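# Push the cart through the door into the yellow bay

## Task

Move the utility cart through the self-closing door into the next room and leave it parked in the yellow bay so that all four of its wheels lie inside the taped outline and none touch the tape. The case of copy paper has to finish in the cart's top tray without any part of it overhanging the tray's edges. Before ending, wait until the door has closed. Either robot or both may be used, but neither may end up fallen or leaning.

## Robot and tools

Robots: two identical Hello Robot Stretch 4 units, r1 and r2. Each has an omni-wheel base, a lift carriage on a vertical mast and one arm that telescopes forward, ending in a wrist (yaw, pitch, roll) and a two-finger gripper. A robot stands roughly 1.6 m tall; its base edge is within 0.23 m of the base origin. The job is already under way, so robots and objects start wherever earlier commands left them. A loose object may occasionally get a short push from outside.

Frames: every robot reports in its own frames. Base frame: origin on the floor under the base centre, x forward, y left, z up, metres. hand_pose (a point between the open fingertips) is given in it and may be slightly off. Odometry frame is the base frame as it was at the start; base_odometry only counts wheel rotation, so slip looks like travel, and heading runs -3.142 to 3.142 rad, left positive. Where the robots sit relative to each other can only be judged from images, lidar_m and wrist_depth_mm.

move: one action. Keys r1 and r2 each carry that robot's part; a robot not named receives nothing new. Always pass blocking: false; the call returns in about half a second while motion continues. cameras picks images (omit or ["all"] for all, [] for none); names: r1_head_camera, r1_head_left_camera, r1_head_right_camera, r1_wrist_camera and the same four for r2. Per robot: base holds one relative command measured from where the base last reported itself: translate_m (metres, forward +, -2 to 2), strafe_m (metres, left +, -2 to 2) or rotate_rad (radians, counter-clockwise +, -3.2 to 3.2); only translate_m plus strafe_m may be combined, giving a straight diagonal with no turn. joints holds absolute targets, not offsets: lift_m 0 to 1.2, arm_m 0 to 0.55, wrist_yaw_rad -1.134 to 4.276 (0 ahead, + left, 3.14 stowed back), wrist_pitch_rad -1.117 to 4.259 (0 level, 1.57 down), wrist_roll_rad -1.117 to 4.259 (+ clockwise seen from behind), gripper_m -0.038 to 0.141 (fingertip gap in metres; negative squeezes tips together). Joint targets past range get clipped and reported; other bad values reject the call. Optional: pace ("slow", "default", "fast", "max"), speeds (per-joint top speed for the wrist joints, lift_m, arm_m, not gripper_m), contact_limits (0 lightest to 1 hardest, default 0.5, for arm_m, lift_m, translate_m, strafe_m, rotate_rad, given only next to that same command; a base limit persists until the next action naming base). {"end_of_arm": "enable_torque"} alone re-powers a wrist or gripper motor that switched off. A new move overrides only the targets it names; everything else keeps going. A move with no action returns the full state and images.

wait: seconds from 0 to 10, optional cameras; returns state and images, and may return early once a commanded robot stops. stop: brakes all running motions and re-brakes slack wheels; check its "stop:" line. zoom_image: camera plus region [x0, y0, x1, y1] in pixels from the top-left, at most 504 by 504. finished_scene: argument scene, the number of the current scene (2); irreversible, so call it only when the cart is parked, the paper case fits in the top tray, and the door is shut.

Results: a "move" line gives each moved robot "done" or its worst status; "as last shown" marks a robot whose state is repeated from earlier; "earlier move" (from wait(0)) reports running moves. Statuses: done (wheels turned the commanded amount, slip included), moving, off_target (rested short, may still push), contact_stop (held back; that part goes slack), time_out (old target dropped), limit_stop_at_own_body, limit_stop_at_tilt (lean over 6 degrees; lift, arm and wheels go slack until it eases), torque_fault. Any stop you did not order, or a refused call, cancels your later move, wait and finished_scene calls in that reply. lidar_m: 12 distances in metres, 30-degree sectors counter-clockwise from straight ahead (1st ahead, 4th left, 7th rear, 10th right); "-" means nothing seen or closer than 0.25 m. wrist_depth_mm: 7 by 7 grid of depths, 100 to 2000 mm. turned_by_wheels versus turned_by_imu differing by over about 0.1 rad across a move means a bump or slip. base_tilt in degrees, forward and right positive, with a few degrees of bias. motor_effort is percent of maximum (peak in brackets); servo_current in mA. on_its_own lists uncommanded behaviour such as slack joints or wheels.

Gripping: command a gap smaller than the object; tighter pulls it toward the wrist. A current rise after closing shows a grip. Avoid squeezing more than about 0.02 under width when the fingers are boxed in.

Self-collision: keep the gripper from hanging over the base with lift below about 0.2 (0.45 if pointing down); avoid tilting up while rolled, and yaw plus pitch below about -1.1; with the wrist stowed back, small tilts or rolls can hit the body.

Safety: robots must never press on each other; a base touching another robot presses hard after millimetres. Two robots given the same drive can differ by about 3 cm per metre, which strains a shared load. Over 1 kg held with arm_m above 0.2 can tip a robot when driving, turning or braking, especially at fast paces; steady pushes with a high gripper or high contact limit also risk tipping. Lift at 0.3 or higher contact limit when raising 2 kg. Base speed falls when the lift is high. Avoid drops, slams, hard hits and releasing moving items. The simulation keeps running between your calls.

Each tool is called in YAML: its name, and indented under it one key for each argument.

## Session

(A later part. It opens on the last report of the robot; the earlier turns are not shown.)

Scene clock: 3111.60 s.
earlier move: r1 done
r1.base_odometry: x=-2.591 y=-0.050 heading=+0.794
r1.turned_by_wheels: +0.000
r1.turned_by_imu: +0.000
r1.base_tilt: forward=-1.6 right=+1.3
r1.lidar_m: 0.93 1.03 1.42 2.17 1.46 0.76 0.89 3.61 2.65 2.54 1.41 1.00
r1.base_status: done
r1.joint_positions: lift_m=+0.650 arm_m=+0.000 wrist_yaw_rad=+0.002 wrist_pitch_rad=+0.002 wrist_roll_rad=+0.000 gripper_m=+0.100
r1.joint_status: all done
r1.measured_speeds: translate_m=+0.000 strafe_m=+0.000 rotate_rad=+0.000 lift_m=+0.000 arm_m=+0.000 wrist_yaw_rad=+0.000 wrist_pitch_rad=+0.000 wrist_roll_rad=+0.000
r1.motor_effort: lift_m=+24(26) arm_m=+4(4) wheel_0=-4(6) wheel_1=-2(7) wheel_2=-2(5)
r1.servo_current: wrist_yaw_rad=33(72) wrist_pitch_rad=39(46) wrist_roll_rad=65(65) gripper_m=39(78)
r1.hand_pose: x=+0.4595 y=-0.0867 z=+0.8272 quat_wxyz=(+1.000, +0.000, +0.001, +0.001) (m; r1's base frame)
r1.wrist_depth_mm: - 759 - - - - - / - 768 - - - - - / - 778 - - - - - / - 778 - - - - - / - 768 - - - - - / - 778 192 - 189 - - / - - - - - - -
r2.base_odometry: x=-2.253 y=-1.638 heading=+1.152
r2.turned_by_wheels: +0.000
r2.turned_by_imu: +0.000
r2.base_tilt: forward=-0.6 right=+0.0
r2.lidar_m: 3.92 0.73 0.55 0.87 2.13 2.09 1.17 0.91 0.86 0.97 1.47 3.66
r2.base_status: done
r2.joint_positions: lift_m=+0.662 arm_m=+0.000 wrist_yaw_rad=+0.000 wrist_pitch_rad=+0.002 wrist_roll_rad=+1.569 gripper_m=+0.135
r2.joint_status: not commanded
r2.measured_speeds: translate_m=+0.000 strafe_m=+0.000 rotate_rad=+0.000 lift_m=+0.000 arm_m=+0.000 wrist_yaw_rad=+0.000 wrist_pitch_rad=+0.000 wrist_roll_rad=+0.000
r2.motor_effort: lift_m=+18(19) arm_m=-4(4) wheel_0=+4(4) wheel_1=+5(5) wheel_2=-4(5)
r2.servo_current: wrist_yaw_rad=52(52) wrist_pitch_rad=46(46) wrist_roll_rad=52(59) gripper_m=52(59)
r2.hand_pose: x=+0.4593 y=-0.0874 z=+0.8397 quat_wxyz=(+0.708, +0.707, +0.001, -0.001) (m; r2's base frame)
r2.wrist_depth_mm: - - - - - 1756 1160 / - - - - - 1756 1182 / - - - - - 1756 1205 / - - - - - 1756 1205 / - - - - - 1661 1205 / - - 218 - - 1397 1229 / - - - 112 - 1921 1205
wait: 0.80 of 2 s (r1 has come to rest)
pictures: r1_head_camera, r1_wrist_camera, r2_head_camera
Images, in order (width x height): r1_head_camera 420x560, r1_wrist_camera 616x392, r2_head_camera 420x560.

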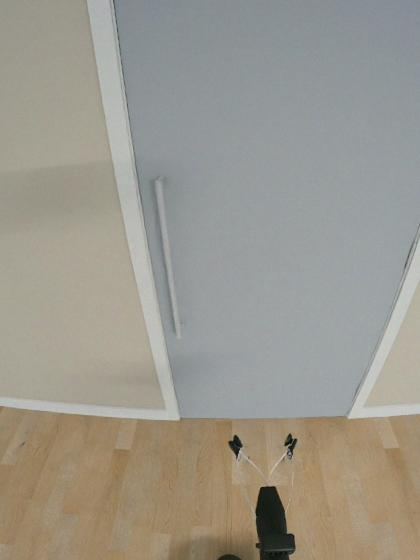

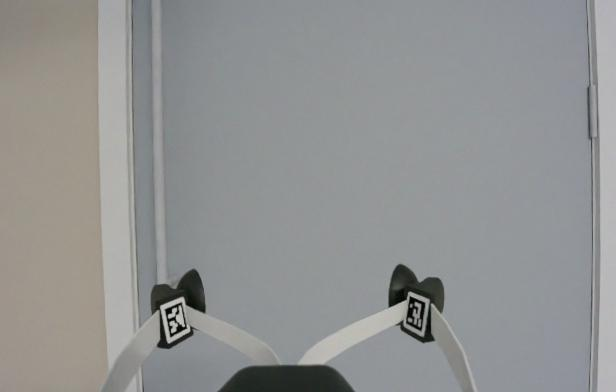

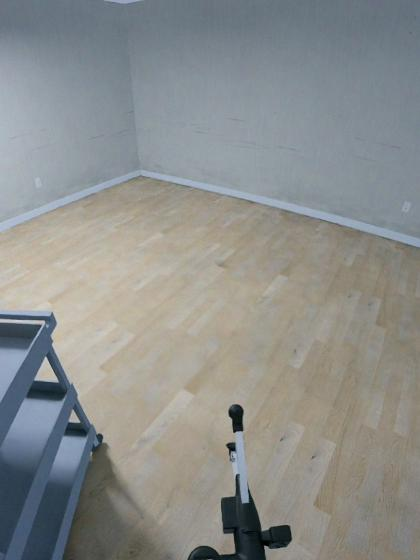

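move:
  blocking: false
  cameras: []
  r1: {"base": {"strafe_m": 0.265}}
  r2: {"base": {"translate_m": 1.35, "strafe_m": -0.05}, "pace": "fast"}

wait:
  seconds: 3
  cameras: ["r1_wrist_camera", "r1_head_camera"]

wait:
  seconds: 3
  cameras: ["r1_wrist_camera", "r2_head_left_camera"]

Scene clock: 3162.93 s.
move: r1 moving; r2 moving
r1.base_odometry: x=-2.617 y=-0.024 heading=+0.794
r1.turned_by_wheels: +0.000
r1.turned_by_imu: +0.000
r1.base_tilt: forward=-1.6 right=+1.3
r1.lidar_m: 0.94 0.99 1.45 2.12 1.45 0.77 0.91 3.61 2.68 2.58 1.39 1.03
r1.base_status: strafe_m moving
r1.joint_positions: lift_m=+0.650 arm_m=+0.000 wrist_yaw_rad=+0.002 wrist_pitch_rad=+0.002 wrist_roll_rad=+0.000 gripper_m=+0.100
r1.joint_status: not commanded
r1.measured_speeds: translate_m=+0.000 strafe_m=+0.141 rotate_rad=+0.002 lift_m=+0.000 arm_m=+0.000 wrist_yaw_rad=+0.000 wrist_pitch_rad=+0.000 wrist_roll_rad=+0.000
r1.motor_effort: lift_m=+24(24) arm_m=+4(4) wheel_0=-10(12) wheel_1=+8(11) wheel_2=+0(1)
r1.servo_current: wrist_yaw_rad=46(65) wrist_pitch_rad=39(52) wrist_roll_rad=65(65) gripper_m=39(52)
r1.hand_pose: x=+0.4595 y=-0.0867 z=+0.8272 quat_wxyz=(+1.000, +0.000, +0.001, +0.001) (m; r1's base frame)
r1.wrist_depth_mm: - 768 - - - - - / - 759 - - - - - / - 768 - - - - - / - 778 - - - - - / - 778 - - - - - / - 778 192 - 189 - - / - 768 - - - - -
r2.base_odometry: x=-2.232 y=-1.595 heading=+1.152
r2.turned_by_wheels: +0.000
r2.turned_by_imu: +0.001
r2.base_tilt: forward=-0.7 right=+0.0
r2.lidar_m: 3.89 0.68 0.53 0.64 2.15 2.13 1.18 0.92 0.90 0.99 1.50 3.61
r2.base_status: translate_m moving; strafe_m moving
r2.joint_positions: lift_m=+0.662 arm_m=+0.000 wrist_yaw_rad=+0.000 wrist_pitch_rad=+0.002 wrist_roll_rad=+1.569 gripper_m=+0.135
r2.joint_status: not commanded
r2.measured_speeds: translate_m=+0.188 strafe_m=-0.007 rotate_rad=+0.003 lift_m=+0.000 arm_m=+0.000 wrist_yaw_rad=+0.000 wrist_pitch_rad=+0.000 wrist_roll_rad=+0.000
r2.motor_effort: lift_m=+18(18) arm_m=-4(4) wheel_0=+10(12) wheel_1=+7(9) wheel_2=-15(17)
r2.servo_current: wrist_yaw_rad=52(59) wrist_pitch_rad=39(46) wrist_roll_rad=46(59) gripper_m=52(59)
r2.hand_pose: x=+0.4593 y=-0.0874 z=+0.8397 quat_wxyz=(+0.708, +0.707, +0.001, -0.001) (m; r2's base frame)
r2.wrist_depth_mm: - - - - - 1708 1182 / - - - - - 1756 1205 / - - - - - 1708 1205 / - - - - - 1808 1205 / - - - - - 1661 1205 / - - 218 - - 1430 1229 / - - - 112 - 1921 1182
pictures: none
No camera images: "cameras" was empty.

Scene clock: 3164.63 s.
earlier move: r1 done; r2 moving
r1.base_odometry: x=-2.780 y=+0.136 heading=+0.794
r1.turned_by_wheels: +0.000
r1.turned_by_imu: +0.001
r1.base_tilt: forward=-1.6 right=+1.3
r1.lidar_m: 0.88 1.04 1.43 1.89 2.00 0.84 0.71 3.96 2.92 2.80 1.35 1.02
r1.base_status: done
r1.joint_positions: lift_m=+0.650 arm_m=+0.000 wrist_yaw_rad=+0.002 wrist_pitch_rad=+0.002 wrist_roll_rad=+0.000 gripper_m=+0.100
r1.joint_status: not commanded
r1.measured_speeds: translate_m=+0.000 strafe_m=+0.000 rotate_rad=+0.000 lift_m=+0.000 arm_m=+0.000 wrist_yaw_rad=+0.000 wrist_pitch_rad=+0.000 wrist_roll_rad=+0.000
r1.motor_effort: lift_m=+24(24) arm_m=+4(4) wheel_0=+0(12) wheel_1=+0(11) wheel_2=+0(1)
r1.servo_current: wrist_yaw_rad=46(72) wrist_pitch_rad=39(52) wrist_roll_rad=59(65) gripper_m=46(52)
r1.hand_pose: x=+0.4595 y=-0.0867 z=+0.8272 quat_wxyz=(+1.000, +0.000, +0.001, +0.001) (m; r1's base frame)
r1.wrist_depth_mm: - - 759 768 - - - / - - 759 778 - - - / - - 768 778 - - - / - - 768 778 - - - / - - 768 788 - - - / - - 216 778 189 - - / - - 157 - - - -
r2.base_odometry: x=-1.957 y=-1.033 heading=+1.153
r2.turned_by_wheels: +0.000
r2.turned_by_imu: +0.001
r2.base_tilt: forward=-0.7 right=+0.1
r2.lidar_m: 3.36 3.47 0.52 0.50 0.55 2.63 1.65 1.29 1.25 1.35 2.00 3.11
r2.base_status: translate_m moving; strafe_m moving
r2.joint_positions: lift_m=+0.662 arm_m=+0.000 wrist_yaw_rad=+0.000 wrist_pitch_rad=+0.002 wrist_roll_rad=+1.569 gripper_m=+0.135
r2.joint_status: not commanded
r2.measured_speeds: translate_m=+0.400 strafe_m=-0.015 rotate_rad=+0.002 lift_m=+0.000 arm_m=+0.000 wrist_yaw_rad=+0.000 wrist_pitch_rad=+0.000 wrist_roll_rad=+0.000
r2.motor_effort: lift_m=+18(19) arm_m=-4(4) wheel_0=+9(12) wheel_1=+5(9) wheel_2=-9(17)
r2.servo_current: wrist_yaw_rad=39(59) wrist_pitch_rad=39(46) wrist_roll_rad=52(65) gripper_m=46(59)
r2.hand_pose: x=+0.4593 y=-0.0874 z=+0.8397 quat_wxyz=(+0.708, +0.707, +0.001, -0.001) (m; r2's base frame)
r2.wrist_depth_mm: - - - - - 1661 1160 / - - - - - 1708 1182 / - - - - - 1708 1229 / - - - - - 1808 1182 / - - - - - 1618 1205 / - - 218 - - 1430 1205 / - - - 112 - 1921 1229
wait: 1.70 of 3 s (r1 has come to rest)
pictures: r1_head_camera, r1_wrist_camera
Images, in order (width x height): r1_head_camera 420x560, r1_wrist_camera 616x392.

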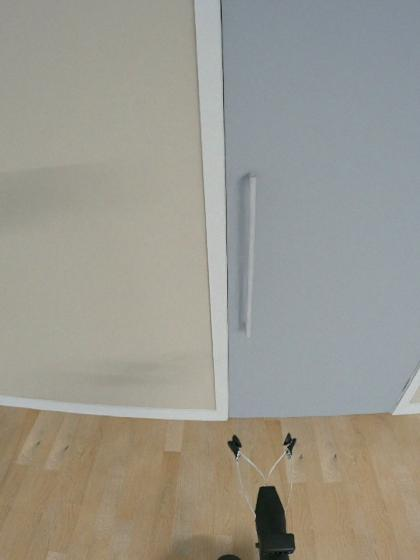

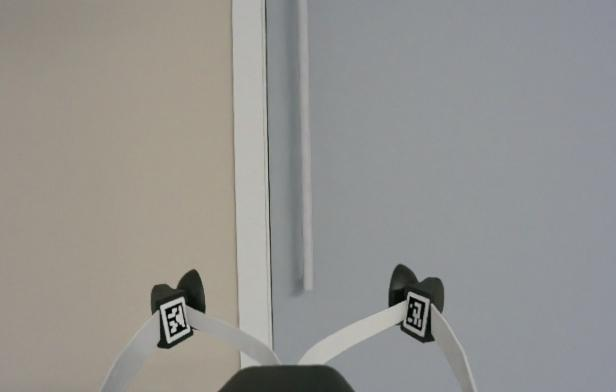

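Scene clock: 3167.13 s.
earlier move: r2 done
r1.base_odometry: x=-2.780 y=+0.136 heading=+0.794
r1.turned_by_wheels: +0.000
r1.turned_by_imu: +0.000
r1.base_tilt: forward=-1.6 right=+1.3
r1.lidar_m: 0.93 1.03 1.45 1.90 2.00 0.80 0.71 3.92 2.91 2.80 1.38 1.01
r1.base_status: done
r1.joint_positions: lift_m=+0.650 arm_m=+0.000 wrist_yaw_rad=+0.002 wrist_pitch_rad=+0.002 wrist_roll_rad=+0.000 gripper_m=+0.100
r1.joint_status: not commanded
r1.measured_speeds: translate_m=+0.000 strafe_m=+0.000 rotate_rad=+0.000 lift_m=+0.000 arm_m=+0.000 wrist_yaw_rad=+0.000 wrist_pitch_rad=+0.000 wrist_roll_rad=+0.000
r1.motor_effort: lift_m=+24(24) arm_m=+4(4) wheel_0=+0(12) wheel_1=+0(11) wheel_2=+0(1)
r1.servo_current: wrist_yaw_rad=46(72) wrist_pitch_rad=39(52) wrist_roll_rad=52(65) gripper_m=39(52)
r1.hand_pose: x=+0.4595 y=-0.0867 z=+0.8272 quat_wxyz=(+1.000, +0.000, +0.001, +0.001) (m; r1's base frame)
r1.wrist_depth_mm: - - 759 768 - - - / - - 759 768 - - - / - - 768 768 - - - / - - 768 778 - - - / - - 759 788 - - - / - - 216 788 189 - - / - - 156 - - - -
r2.base_odometry: x=-1.659 y=-0.425 heading=+1.152
r2.turned_by_wheels: +0.000
r2.turned_by_imu: +0.001
r2.base_tilt: forward=-0.7 right=+0.0
r2.lidar_m: 2.77 3.09 3.05 3.30 0.70 0.74 2.17 1.68 1.63 1.76 2.60 2.54
r2.base_status: done
r2.joint_positions: lift_m=+0.662 arm_m=+0.000 wrist_yaw_rad=+0.000 wrist_pitch_rad=+0.002 wrist_roll_rad=+1.569 gripper_m=+0.135
r2.joint_status: not commanded
r2.measured_speeds: translate_m=+0.000 strafe_m=+0.000 rotate_rad=+0.000 lift_m=+0.000 arm_m=+0.000 wrist_yaw_rad=+0.000 wrist_pitch_rad=+0.000 wrist_roll_rad=+0.000
r2.motor_effort: lift_m=+18(19) arm_m=-4(4) wheel_0=+3(12) wheel_1=+2(9) wheel_2=-3(17)
r2.servo_current: wrist_yaw_rad=52(65) wrist_pitch_rad=39(46) wrist_roll_rad=39(65) gripper_m=52(59)
r2.hand_pose: x=+0.4593 y=-0.0874 z=+0.8397 quat_wxyz=(+0.708, +0.707, +0.001, -0.001) (m; r2's base frame)
r2.wrist_depth_mm: - - - - - 1708 1182 / - - - - - 1708 1182 / - - - - - 1756 1205 / - - - - - 1808 1205 / - - - - - 1618 1205 / - - 217 - - 1430 1182 / - - - 112 - 1921 1205
wait: 2.50 of 3 s (r2 has come to rest)
pictures: r1_wrist_camera, r2_head_left_camera
Images, in order (width x height): r1_wrist_camera 616x392, r2_head_left_camera 420x672.

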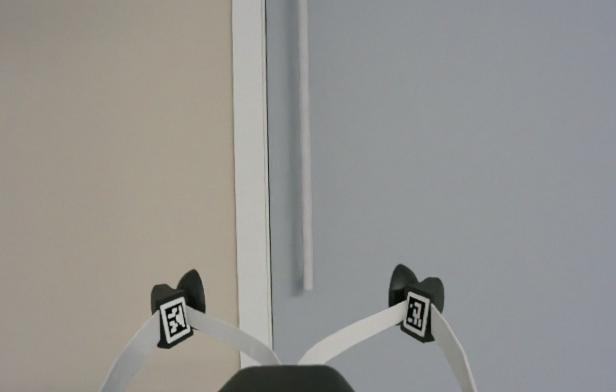

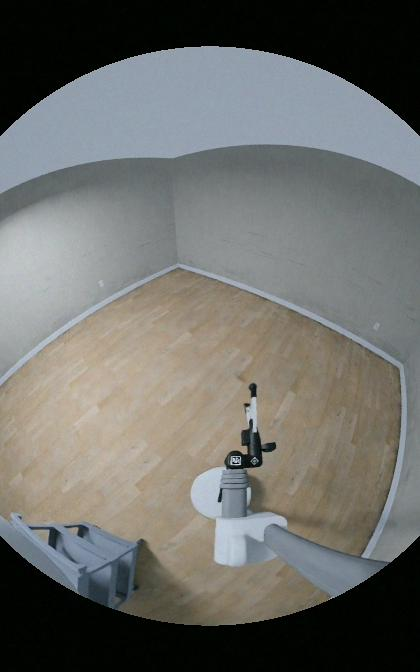

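move:
  blocking: false
  cameras: []
  r1: {"base": {"translate_m": 0.38}, "joints": {"lift_m": 0.583}}
  r2: {"base": {"translate_m": 0.50, "strafe_m": 0.66}, "pace": "fast"}

wait:
  seconds: 3
  cameras: ["r1_wrist_camera"]

wait:
  seconds: 2
  cameras: ["r1_wrist_camera", "r1_head_camera"]

move:
  blocking: false
  cameras: []
  r2: {"base": {"rotate_rad": 3.09}}

wait:
  seconds: 4
  cameras: ["r2_head_camera", "r2_wrist_camera"]

Scene clock: 3269.93 s.
move: r1 moving; r2 moving
r1.base_odometry: x=-2.758 y=+0.159 heading=+0.794
r1.turned_by_wheels: +0.000
r1.turned_by_imu: +0.000
r1.base_tilt: forward=-1.6 right=+1.2
r1.lidar_m: 0.91 1.00 1.37 1.89 2.01 0.86 0.73 3.94 2.94 2.82 1.32 0.99
r1.base_status: translate_m moving
r1.joint_positions: lift_m=+0.613 arm_m=+0.000 wrist_yaw_rad=+0.002 wrist_pitch_rad=+0.002 wrist_roll_rad=+0.000 gripper_m=+0.100
r1.joint_status: lift_m moving
r1.measured_speeds: translate_m=+0.122 strafe_m=+0.002 rotate_rad=-0.003 lift_m=-0.138 arm_m=+0.000 wrist_yaw_rad=+0.000 wrist_pitch_rad=+0.000 wrist_roll_rad=+0.000
r1.motor_effort: lift_m=+12(23) arm_m=+4(4) wheel_0=+6(8) wheel_1=+5(5) wheel_2=-9(9)
r1.servo_current: wrist_yaw_rad=59(59) wrist_pitch_rad=39(46) wrist_roll_rad=52(72) gripper_m=39(46)
r1.hand_pose: x=+0.4595 y=-0.0867 z=+0.7904 quat_wxyz=(+1.000, +0.000, +0.001, +0.001) (m; r1's base frame)
r1.wrist_depth_mm: - - 741 - - - - / - - 732 - - - - / - - 741 750 - - - / - - 741 759 - - - / - - 741 759 - - - / - - 216 - 189 - - / - - 157 - - - -
r2.base_odometry: x=-1.683 y=-0.382 heading=+1.152
r2.turned_by_wheels: -0.001
r2.turned_by_imu: +0.000
r2.base_tilt: forward=-0.7 right=+0.1
r2.lidar_m: 2.72 3.05 3.00 3.22 0.70 0.74 2.23 1.74 1.68 1.83 2.59 2.54
r2.base_status: translate_m moving; strafe_m moving
r2.joint_positions: lift_m=+0.662 arm_m=+0.000 wrist_yaw_rad=+0.000 wrist_pitch_rad=+0.002 wrist_roll_rad=+1.569 gripper_m=+0.135
r2.joint_status: not commanded
r2.measured_speeds: translate_m=+0.113 strafe_m=+0.151 rotate_rad=-0.007 lift_m=+0.000 arm_m=+0.000 wrist_yaw_rad=+0.000 wrist_pitch_rad=+0.000 wrist_roll_rad=+0.000
r2.motor_effort: lift_m=+18(19) arm_m=-4(4) wheel_0=-6(9) wheel_1=+13(14) wheel_2=-11(12)
r2.servo_current: wrist_yaw_rad=39(52) wrist_pitch_rad=39(39) wrist_roll_rad=65(65) gripper_m=52(52)
r2.hand_pose: x=+0.4593 y=-0.0874 z=+0.8397 quat_wxyz=(+0.708, +0.707, +0.001, -0.001) (m; r2's base frame)
r2.wrist_depth_mm: - - - - - 1756 1160 / - - - - - 1756 1205 / - - - - - 1808 1182 / - - - - - 1808 1205 / - - - - - 1618 1205 / - - 217 - - 1430 1229 / - - - 112 - 1983 1182
pictures: none
No camera images: "cameras" was empty.

Scene clock: 3272.20 s.
earlier move: r1 done; r2 moving
r1.base_odometry: x=-2.514 y=+0.407 heading=+0.794
r1.turned_by_wheels: +0.000
r1.turned_by_imu: +0.000
r1.base_tilt: forward=-1.6 right=+1.3
r1.lidar_m: 0.52 0.61 0.91 1.89 1.99 1.31 1.06 3.91 2.93 2.27 0.84 0.61
r1.base_status: done
r1.joint_positions: lift_m=+0.583 arm_m=+0.000 wrist_yaw_rad=+0.002 wrist_pitch_rad=+0.002 wrist_roll_rad=+0.000 gripper_m=+0.100
r1.joint_status: all done
r1.measured_speeds: translate_m=+0.000 strafe_m=+0.000 rotate_rad=+0.000 lift_m=+0.000 arm_m=+0.000 wrist_yaw_rad=+0.000 wrist_pitch_rad=+0.000 wrist_roll_rad=+0.000
r1.motor_effort: lift_m=+13(23) arm_m=+4(4) wheel_0=+0(8) wheel_1=+1(9) wheel_2=+0(11)
r1.servo_current: wrist_yaw_rad=59(72) wrist_pitch_rad=33(52) wrist_roll_rad=46(72) gripper_m=39(52)
r1.hand_pose: x=+0.4595 y=-0.0867 z=+0.7611 quat_wxyz=(+1.000, +0.000, +0.001, +0.001) (m; r1's base frame)
r1.wrist_depth_mm: - 392 394 392 389 384 384 / - 384 394 392 392 387 387 / - 397 394 394 389 387 387 / - 397 389 394 392 389 387 / - 399 384 394 394 392 389 / - - 384 394 200 392 389 / - - 389 152 394 389 389
r2.base_odometry: x=-2.049 y=+0.281 heading=+1.152
r2.turned_by_wheels: +0.000
r2.turned_by_imu: +0.002
r2.base_tilt: forward=-0.7 right=+0.0
r2.lidar_m: 2.76 2.28 2.24 2.45 3.27 0.94 0.91 2.49 2.44 2.64 2.57 2.54
r2.base_status: translate_m moving; strafe_m moving
r2.joint_positions: lift_m=+0.662 arm_m=+0.000 wrist_yaw_rad=+0.000 wrist_pitch_rad=+0.002 wrist_roll_rad=+1.569 gripper_m=+0.135
r2.joint_status: not commanded
r2.measured_speeds: translate_m=+0.081 strafe_m=+0.108 rotate_rad=-0.001 lift_m=+0.000 arm_m=+0.000 wrist_yaw_rad=+0.000 wrist_pitch_rad=+0.000 wrist_roll_rad=+0.000
r2.motor_effort: lift_m=+18(19) arm_m=-4(4) wheel_0=-4(11) wheel_1=+0(15) wheel_2=-4(12)
r2.servo_current: wrist_yaw_rad=52(59) wrist_pitch_rad=33(46) wrist_roll_rad=33(65) gripper_m=59(59)
r2.hand_pose: x=+0.4593 y=-0.0874 z=+0.8397 quat_wxyz=(+0.708, +0.707, +0.001, -0.001) (m; r2's base frame)
r2.wrist_depth_mm: - - - - - 1661 1205 / - - - - - 1708 1182 / - - - - - 1708 1205 / - - - - - 1756 1205 / - - - - - 1618 1205 / - - 218 - - 1430 1205 / - - - 112 - 1921 1182
wait: 2.27 of 3 s (r1 has come to rest)
pictures: r1_wrist_camera
Images, in order (width x height): r1_wrist_camera 616x392.

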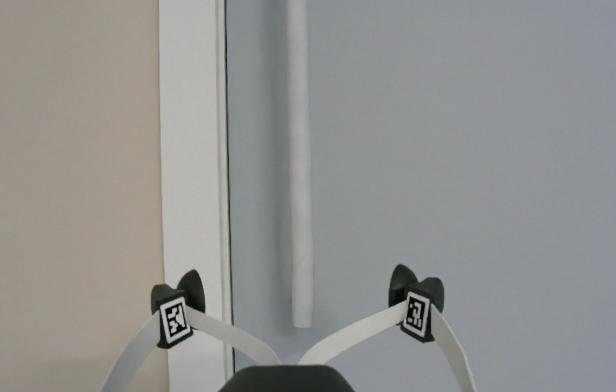

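Scene clock: 3273.00 s.
earlier move: r2 done
r1.base_odometry: x=-2.514 y=+0.407 heading=+0.794
r1.turned_by_wheels: +0.000
r1.turned_by_imu: +0.000
r1.base_tilt: forward=-1.6 right=+1.3
r1.lidar_m: 0.55 0.63 0.92 1.88 2.00 1.25 1.09 3.93 2.91 2.23 0.84 0.60
r1.base_status: done
r1.joint_positions: lift_m=+0.583 arm_m=+0.000 wrist_yaw_rad=+0.002 wrist_pitch_rad=+0.002 wrist_roll_rad=+0.000 gripper_m=+0.100
r1.joint_status: all done
r1.measured_speeds: translate_m=+0.000 strafe_m=+0.000 rotate_rad=+0.000 lift_m=+0.000 arm_m=+0.000 wrist_yaw_rad=+0.000 wrist_pitch_rad=+0.000 wrist_roll_rad=+0.000
r1.motor_effort: lift_m=+13(23) arm_m=+4(4) wheel_0=+1(8) wheel_1=+1(9) wheel_2=+0(11)
r1.servo_current: wrist_yaw_rad=65(72) wrist_pitch_rad=46(52) wrist_roll_rad=46(72) gripper_m=39(52)
r1.hand_pose: x=+0.4595 y=-0.0867 z=+0.7611 quat_wxyz=(+1.000, +0.000, +0.001, +0.001) (m; r1's base frame)
r1.wrist_depth_mm: - 394 394 392 389 387 384 / - 382 397 392 392 387 384 / - 397 394 392 392 389 387 / - 399 389 394 394 389 387 / - 399 387 397 394 392 389 / - - 384 394 199 389 389 / - - 387 151 394 394 392
r2.base_odometry: x=-2.059 y=+0.300 heading=+1.152
r2.turned_by_wheels: +0.000
r2.turned_by_imu: +0.000
r2.base_tilt: forward=-0.7 right=+0.0
r2.lidar_m: 2.75 2.26 2.22 2.41 3.26 0.96 0.92 2.52 2.46 2.63 2.59 2.53
r2.base_status: done
r2.joint_positions: lift_m=+0.662 arm_m=+0.000 wrist_yaw_rad=+0.000 wrist_pitch_rad=+0.002 wrist_roll_rad=+1.569 gripper_m=+0.135
r2.joint_status: not commanded
r2.measured_speeds: translate_m=+0.000 strafe_m=+0.000 rotate_rad=+0.000 lift_m=+0.000 arm_m=+0.000 wrist_yaw_rad=+0.000 wrist_pitch_rad=+0.000 wrist_roll_rad=+0.000
r2.motor_effort: lift_m=+18(19) arm_m=-4(4) wheel_0=-2(11) wheel_1=+0(15) wheel_2=-4(12)
r2.servo_current: wrist_yaw_rad=52(59) wrist_pitch_rad=39(46) wrist_roll_rad=46(65) gripper_m=52(59)
r2.hand_pose: x=+0.4593 y=-0.0874 z=+0.8397 quat_wxyz=(+0.708, +0.707, +0.001, -0.001) (m; r2's base frame)
r2.wrist_depth_mm: - - - - - 1756 1182 / - - - - - 1661 1182 / - - - - - 1756 1182 / - - - - - 1756 1229 / - - - - - 1618 1229 / - - 217 - - 1464 1205 / - - - 112 - 1983 1182
wait: 0.80 of 2 s (r2 has come to rest)
pictures: r1_head_camera, r1_wrist_camera
Images, in order (width x height): r1_head_camera 420x560, r1_wrist_camera 616x392.

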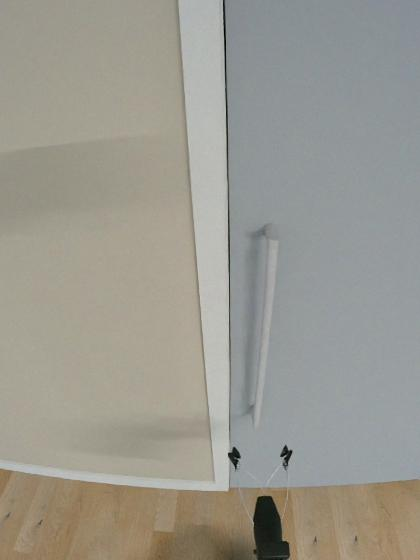

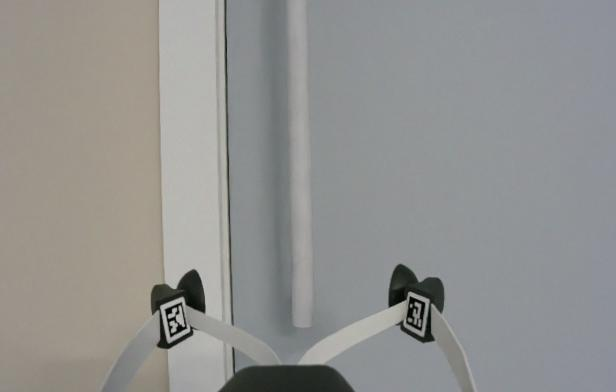

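Scene clock: 3273.50 s.
move: r2 moving
r1.base_odometry: x=-2.514 y=+0.407 heading=+0.794
r1.turned_by_wheels: +0.000
r1.turned_by_imu: +0.000
r1.base_tilt: forward=-1.6 right=+1.2
r1.lidar_m: 0.53 0.66 0.89 1.87 1.94 1.30 1.07 3.95 2.95 2.23 0.87 0.60
r1.base_status: not commanded
r1.joint_positions: lift_m=+0.583 arm_m=+0.000 wrist_yaw_rad=+0.002 wrist_pitch_rad=+0.002 wrist_roll_rad=+0.000 gripper_m=+0.100
r1.joint_status: not commanded
r1.measured_speeds: translate_m=+0.000 strafe_m=+0.000 rotate_rad=+0.000 lift_m=+0.000 arm_m=+0.000 wrist_yaw_rad=+0.000 wrist_pitch_rad=+0.000 wrist_roll_rad=+0.000
r1.motor_effort: lift_m=+13(13) arm_m=+4(4) wheel_0=+0(1) wheel_1=+1(2) wheel_2=+0(0)
r1.servo_current: wrist_yaw_rad=59(59) wrist_pitch_rad=39(46) wrist_roll_rad=52(52) gripper_m=39(46)
r1.hand_pose: x=+0.4595 y=-0.0867 z=+0.7611 quat_wxyz=(+1.000, +0.000, +0.001, +0.001) (m; r1's base frame)
r1.wrist_depth_mm: - 392 394 392 389 387 384 / - 384 394 392 389 387 384 / - 399 394 394 392 387 387 / - 397 392 397 392 389 387 / - 399 387 394 392 392 389 / - - 387 397 200 394 389 / - - 387 152 394 392 392
r2.base_odometry: x=-2.059 y=+0.300 heading=+1.405
r2.turned_by_wheels: +0.253
r2.turned_by_imu: +0.245
r2.base_tilt: forward=-0.7 right=+0.0
r2.lidar_m: 2.48 2.22 2.25 2.79 3.21 0.90 0.92 2.48 2.46 2.78 2.54 2.57
r2.base_status: rotate_rad moving
r2.joint_positions: lift_m=+0.662 arm_m=+0.000 wrist_yaw_rad=+0.000 wrist_pitch_rad=+0.002 wrist_roll_rad=+1.569 gripper_m=+0.135
r2.joint_status: not commanded
r2.measured_speeds: translate_m=+0.001 strafe_m=+0.002 rotate_rad=+0.977 lift_m=+0.000 arm_m=+0.000 wrist_yaw_rad=+0.000 wrist_pitch_rad=+0.000 wrist_roll_rad=+0.000
r2.motor_effort: lift_m=+18(18) arm_m=-4(4) wheel_0=-8(11) wheel_1=-8(11) wheel_2=-12(12)
r2.servo_current: wrist_yaw_rad=46(59) wrist_pitch_rad=39(39) wrist_roll_rad=59(59) gripper_m=46(59)
r2.hand_pose: x=+0.4593 y=-0.0874 z=+0.8397 quat_wxyz=(+0.708, +0.707, +0.001, -0.001) (m; r2's base frame)
r2.wrist_depth_mm: - - - - - 1756 1160 / - - - - - 1708 1182 / - - - - - 1708 1205 / - - - - - 1756 1205 / - - - - - 1708 1182 / - - 217 - - 1464 1182 / - - - 112 - 1921 1205
pictures: none
No camera images: "cameras" was empty.

Scene clock: 3275.83 s.
earlier move: r2 done
r1.base_odometry: x=-2.514 y=+0.407 heading=+0.794
r1.turned_by_wheels: +0.000
r1.turned_by_imu: +0.000
r1.base_tilt: forward=-1.6 right=+1.3
r1.lidar_m: 0.54 0.65 0.90 1.88 1.99 1.30 1.08 3.92 2.91 2.27 0.89 0.65
r1.base_status: not commanded
r1.joint_positions: lift_m=+0.583 arm_m=+0.000 wrist_yaw_rad=+0.002 wrist_pitch_rad=+0.002 wrist_roll_rad=+0.000 gripper_m=+0.100
r1.joint_status: not commanded
r1.measured_speeds: translate_m=+0.000 strafe_m=+0.000 rotate_rad=+0.000 lift_m=+0.000 arm_m=+0.000 wrist_yaw_rad=+0.000 wrist_pitch_rad=+0.000 wrist_roll_rad=+0.000
r1.motor_effort: lift_m=+13(13) arm_m=+4(4) wheel_0=+1(1) wheel_1=+2(2) wheel_2=+0(0)
r1.servo_current: wrist_yaw_rad=46(65) wrist_pitch_rad=46(52) wrist_roll_rad=52(65) gripper_m=39(52)
r1.hand_pose: x=+0.4595 y=-0.0867 z=+0.7611 quat_wxyz=(+1.000, +0.000, +0.001, +0.001) (m; r1's base frame)
r1.wrist_depth_mm: - 394 392 389 389 387 384 / - 382 394 392 389 387 387 / - 397 394 394 392 387 384 / - 399 389 397 392 392 387 / - 397 384 394 394 389 389 / - - 387 397 200 389 389 / - - 389 151 394 392 389
r2.base_odometry: x=-2.059 y=+0.300 heading=-2.042
r2.turned_by_wheels: +2.837
r2.turned_by_imu: +2.762
r2.base_tilt: forward=-0.6 right=+0.0
r2.lidar_m: 0.91 2.53 2.45 2.59 2.59 2.54 2.69 2.28 2.23 2.32 3.29 0.96
r2.base_status: done
r2.joint_positions: lift_m=+0.662 arm_m=+0.000 wrist_yaw_rad=+0.000 wrist_pitch_rad=+0.002 wrist_roll_rad=+1.569 gripper_m=+0.135
r2.joint_status: not commanded
r2.measured_speeds: translate_m=+0.000 strafe_m=+0.000 rotate_rad=+0.000 lift_m=+0.000 arm_m=+0.000 wrist_yaw_rad=+0.000 wrist_pitch_rad=+0.000 wrist_roll_rad=+0.000
r2.motor_effort: lift_m=+18(19) arm_m=-4(5) wheel_0=-3(12) wheel_1=-2(11) wheel_2=-5(13)
r2.servo_current: wrist_yaw_rad=52(59) wrist_pitch_rad=39(46) wrist_roll_rad=39(65) gripper_m=46(59)
r2.hand_pose: x=+0.4593 y=-0.0874 z=+0.8397 quat_wxyz=(+0.708, +0.707, +0.001, -0.001) (m; r2's base frame)
r2.wrist_depth_mm: - - - - - 1708 1160 / - - - - - 1708 1205 / - - - - - 1397 1078 / - - 1118 1008 - 788 - / - - 1060 1042 - 788 - / - - 217 732 798 798 1098 / - - - 112 - 1921 1205
wait: 2.33 of 4 s (r2 has come to rest)
pictures: r2_head_camera, r2_wrist_camera
Images, in order (width x height): r2_head_camera 420x560, r2_wrist_camera 616x392.

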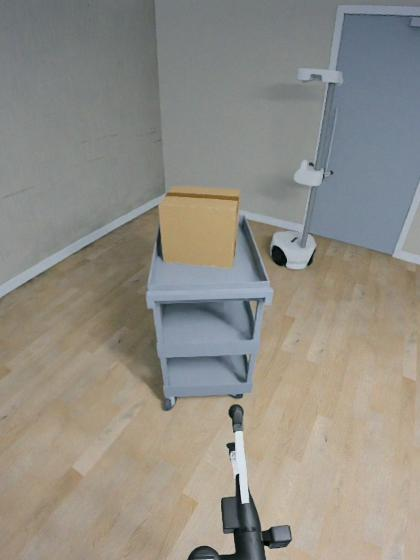

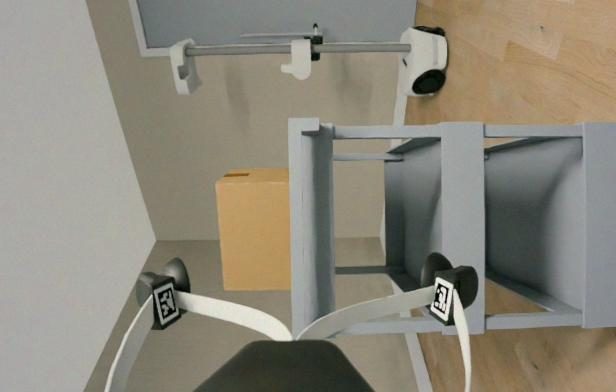

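zoom_image:
  camera: "r2_head_camera"
  region: [130, 180, 290, 420]

zoom_image:
  camera: "r2_wrist_camera"
  region: [200, 90, 504, 360]

Scaled by 2.100 from the camera's 420x560 image, which has a finer 1200x1600 frame.

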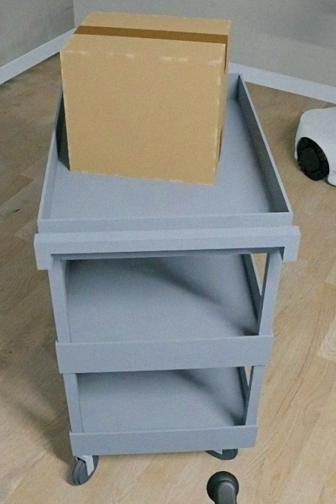

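Scaled by 1.658.

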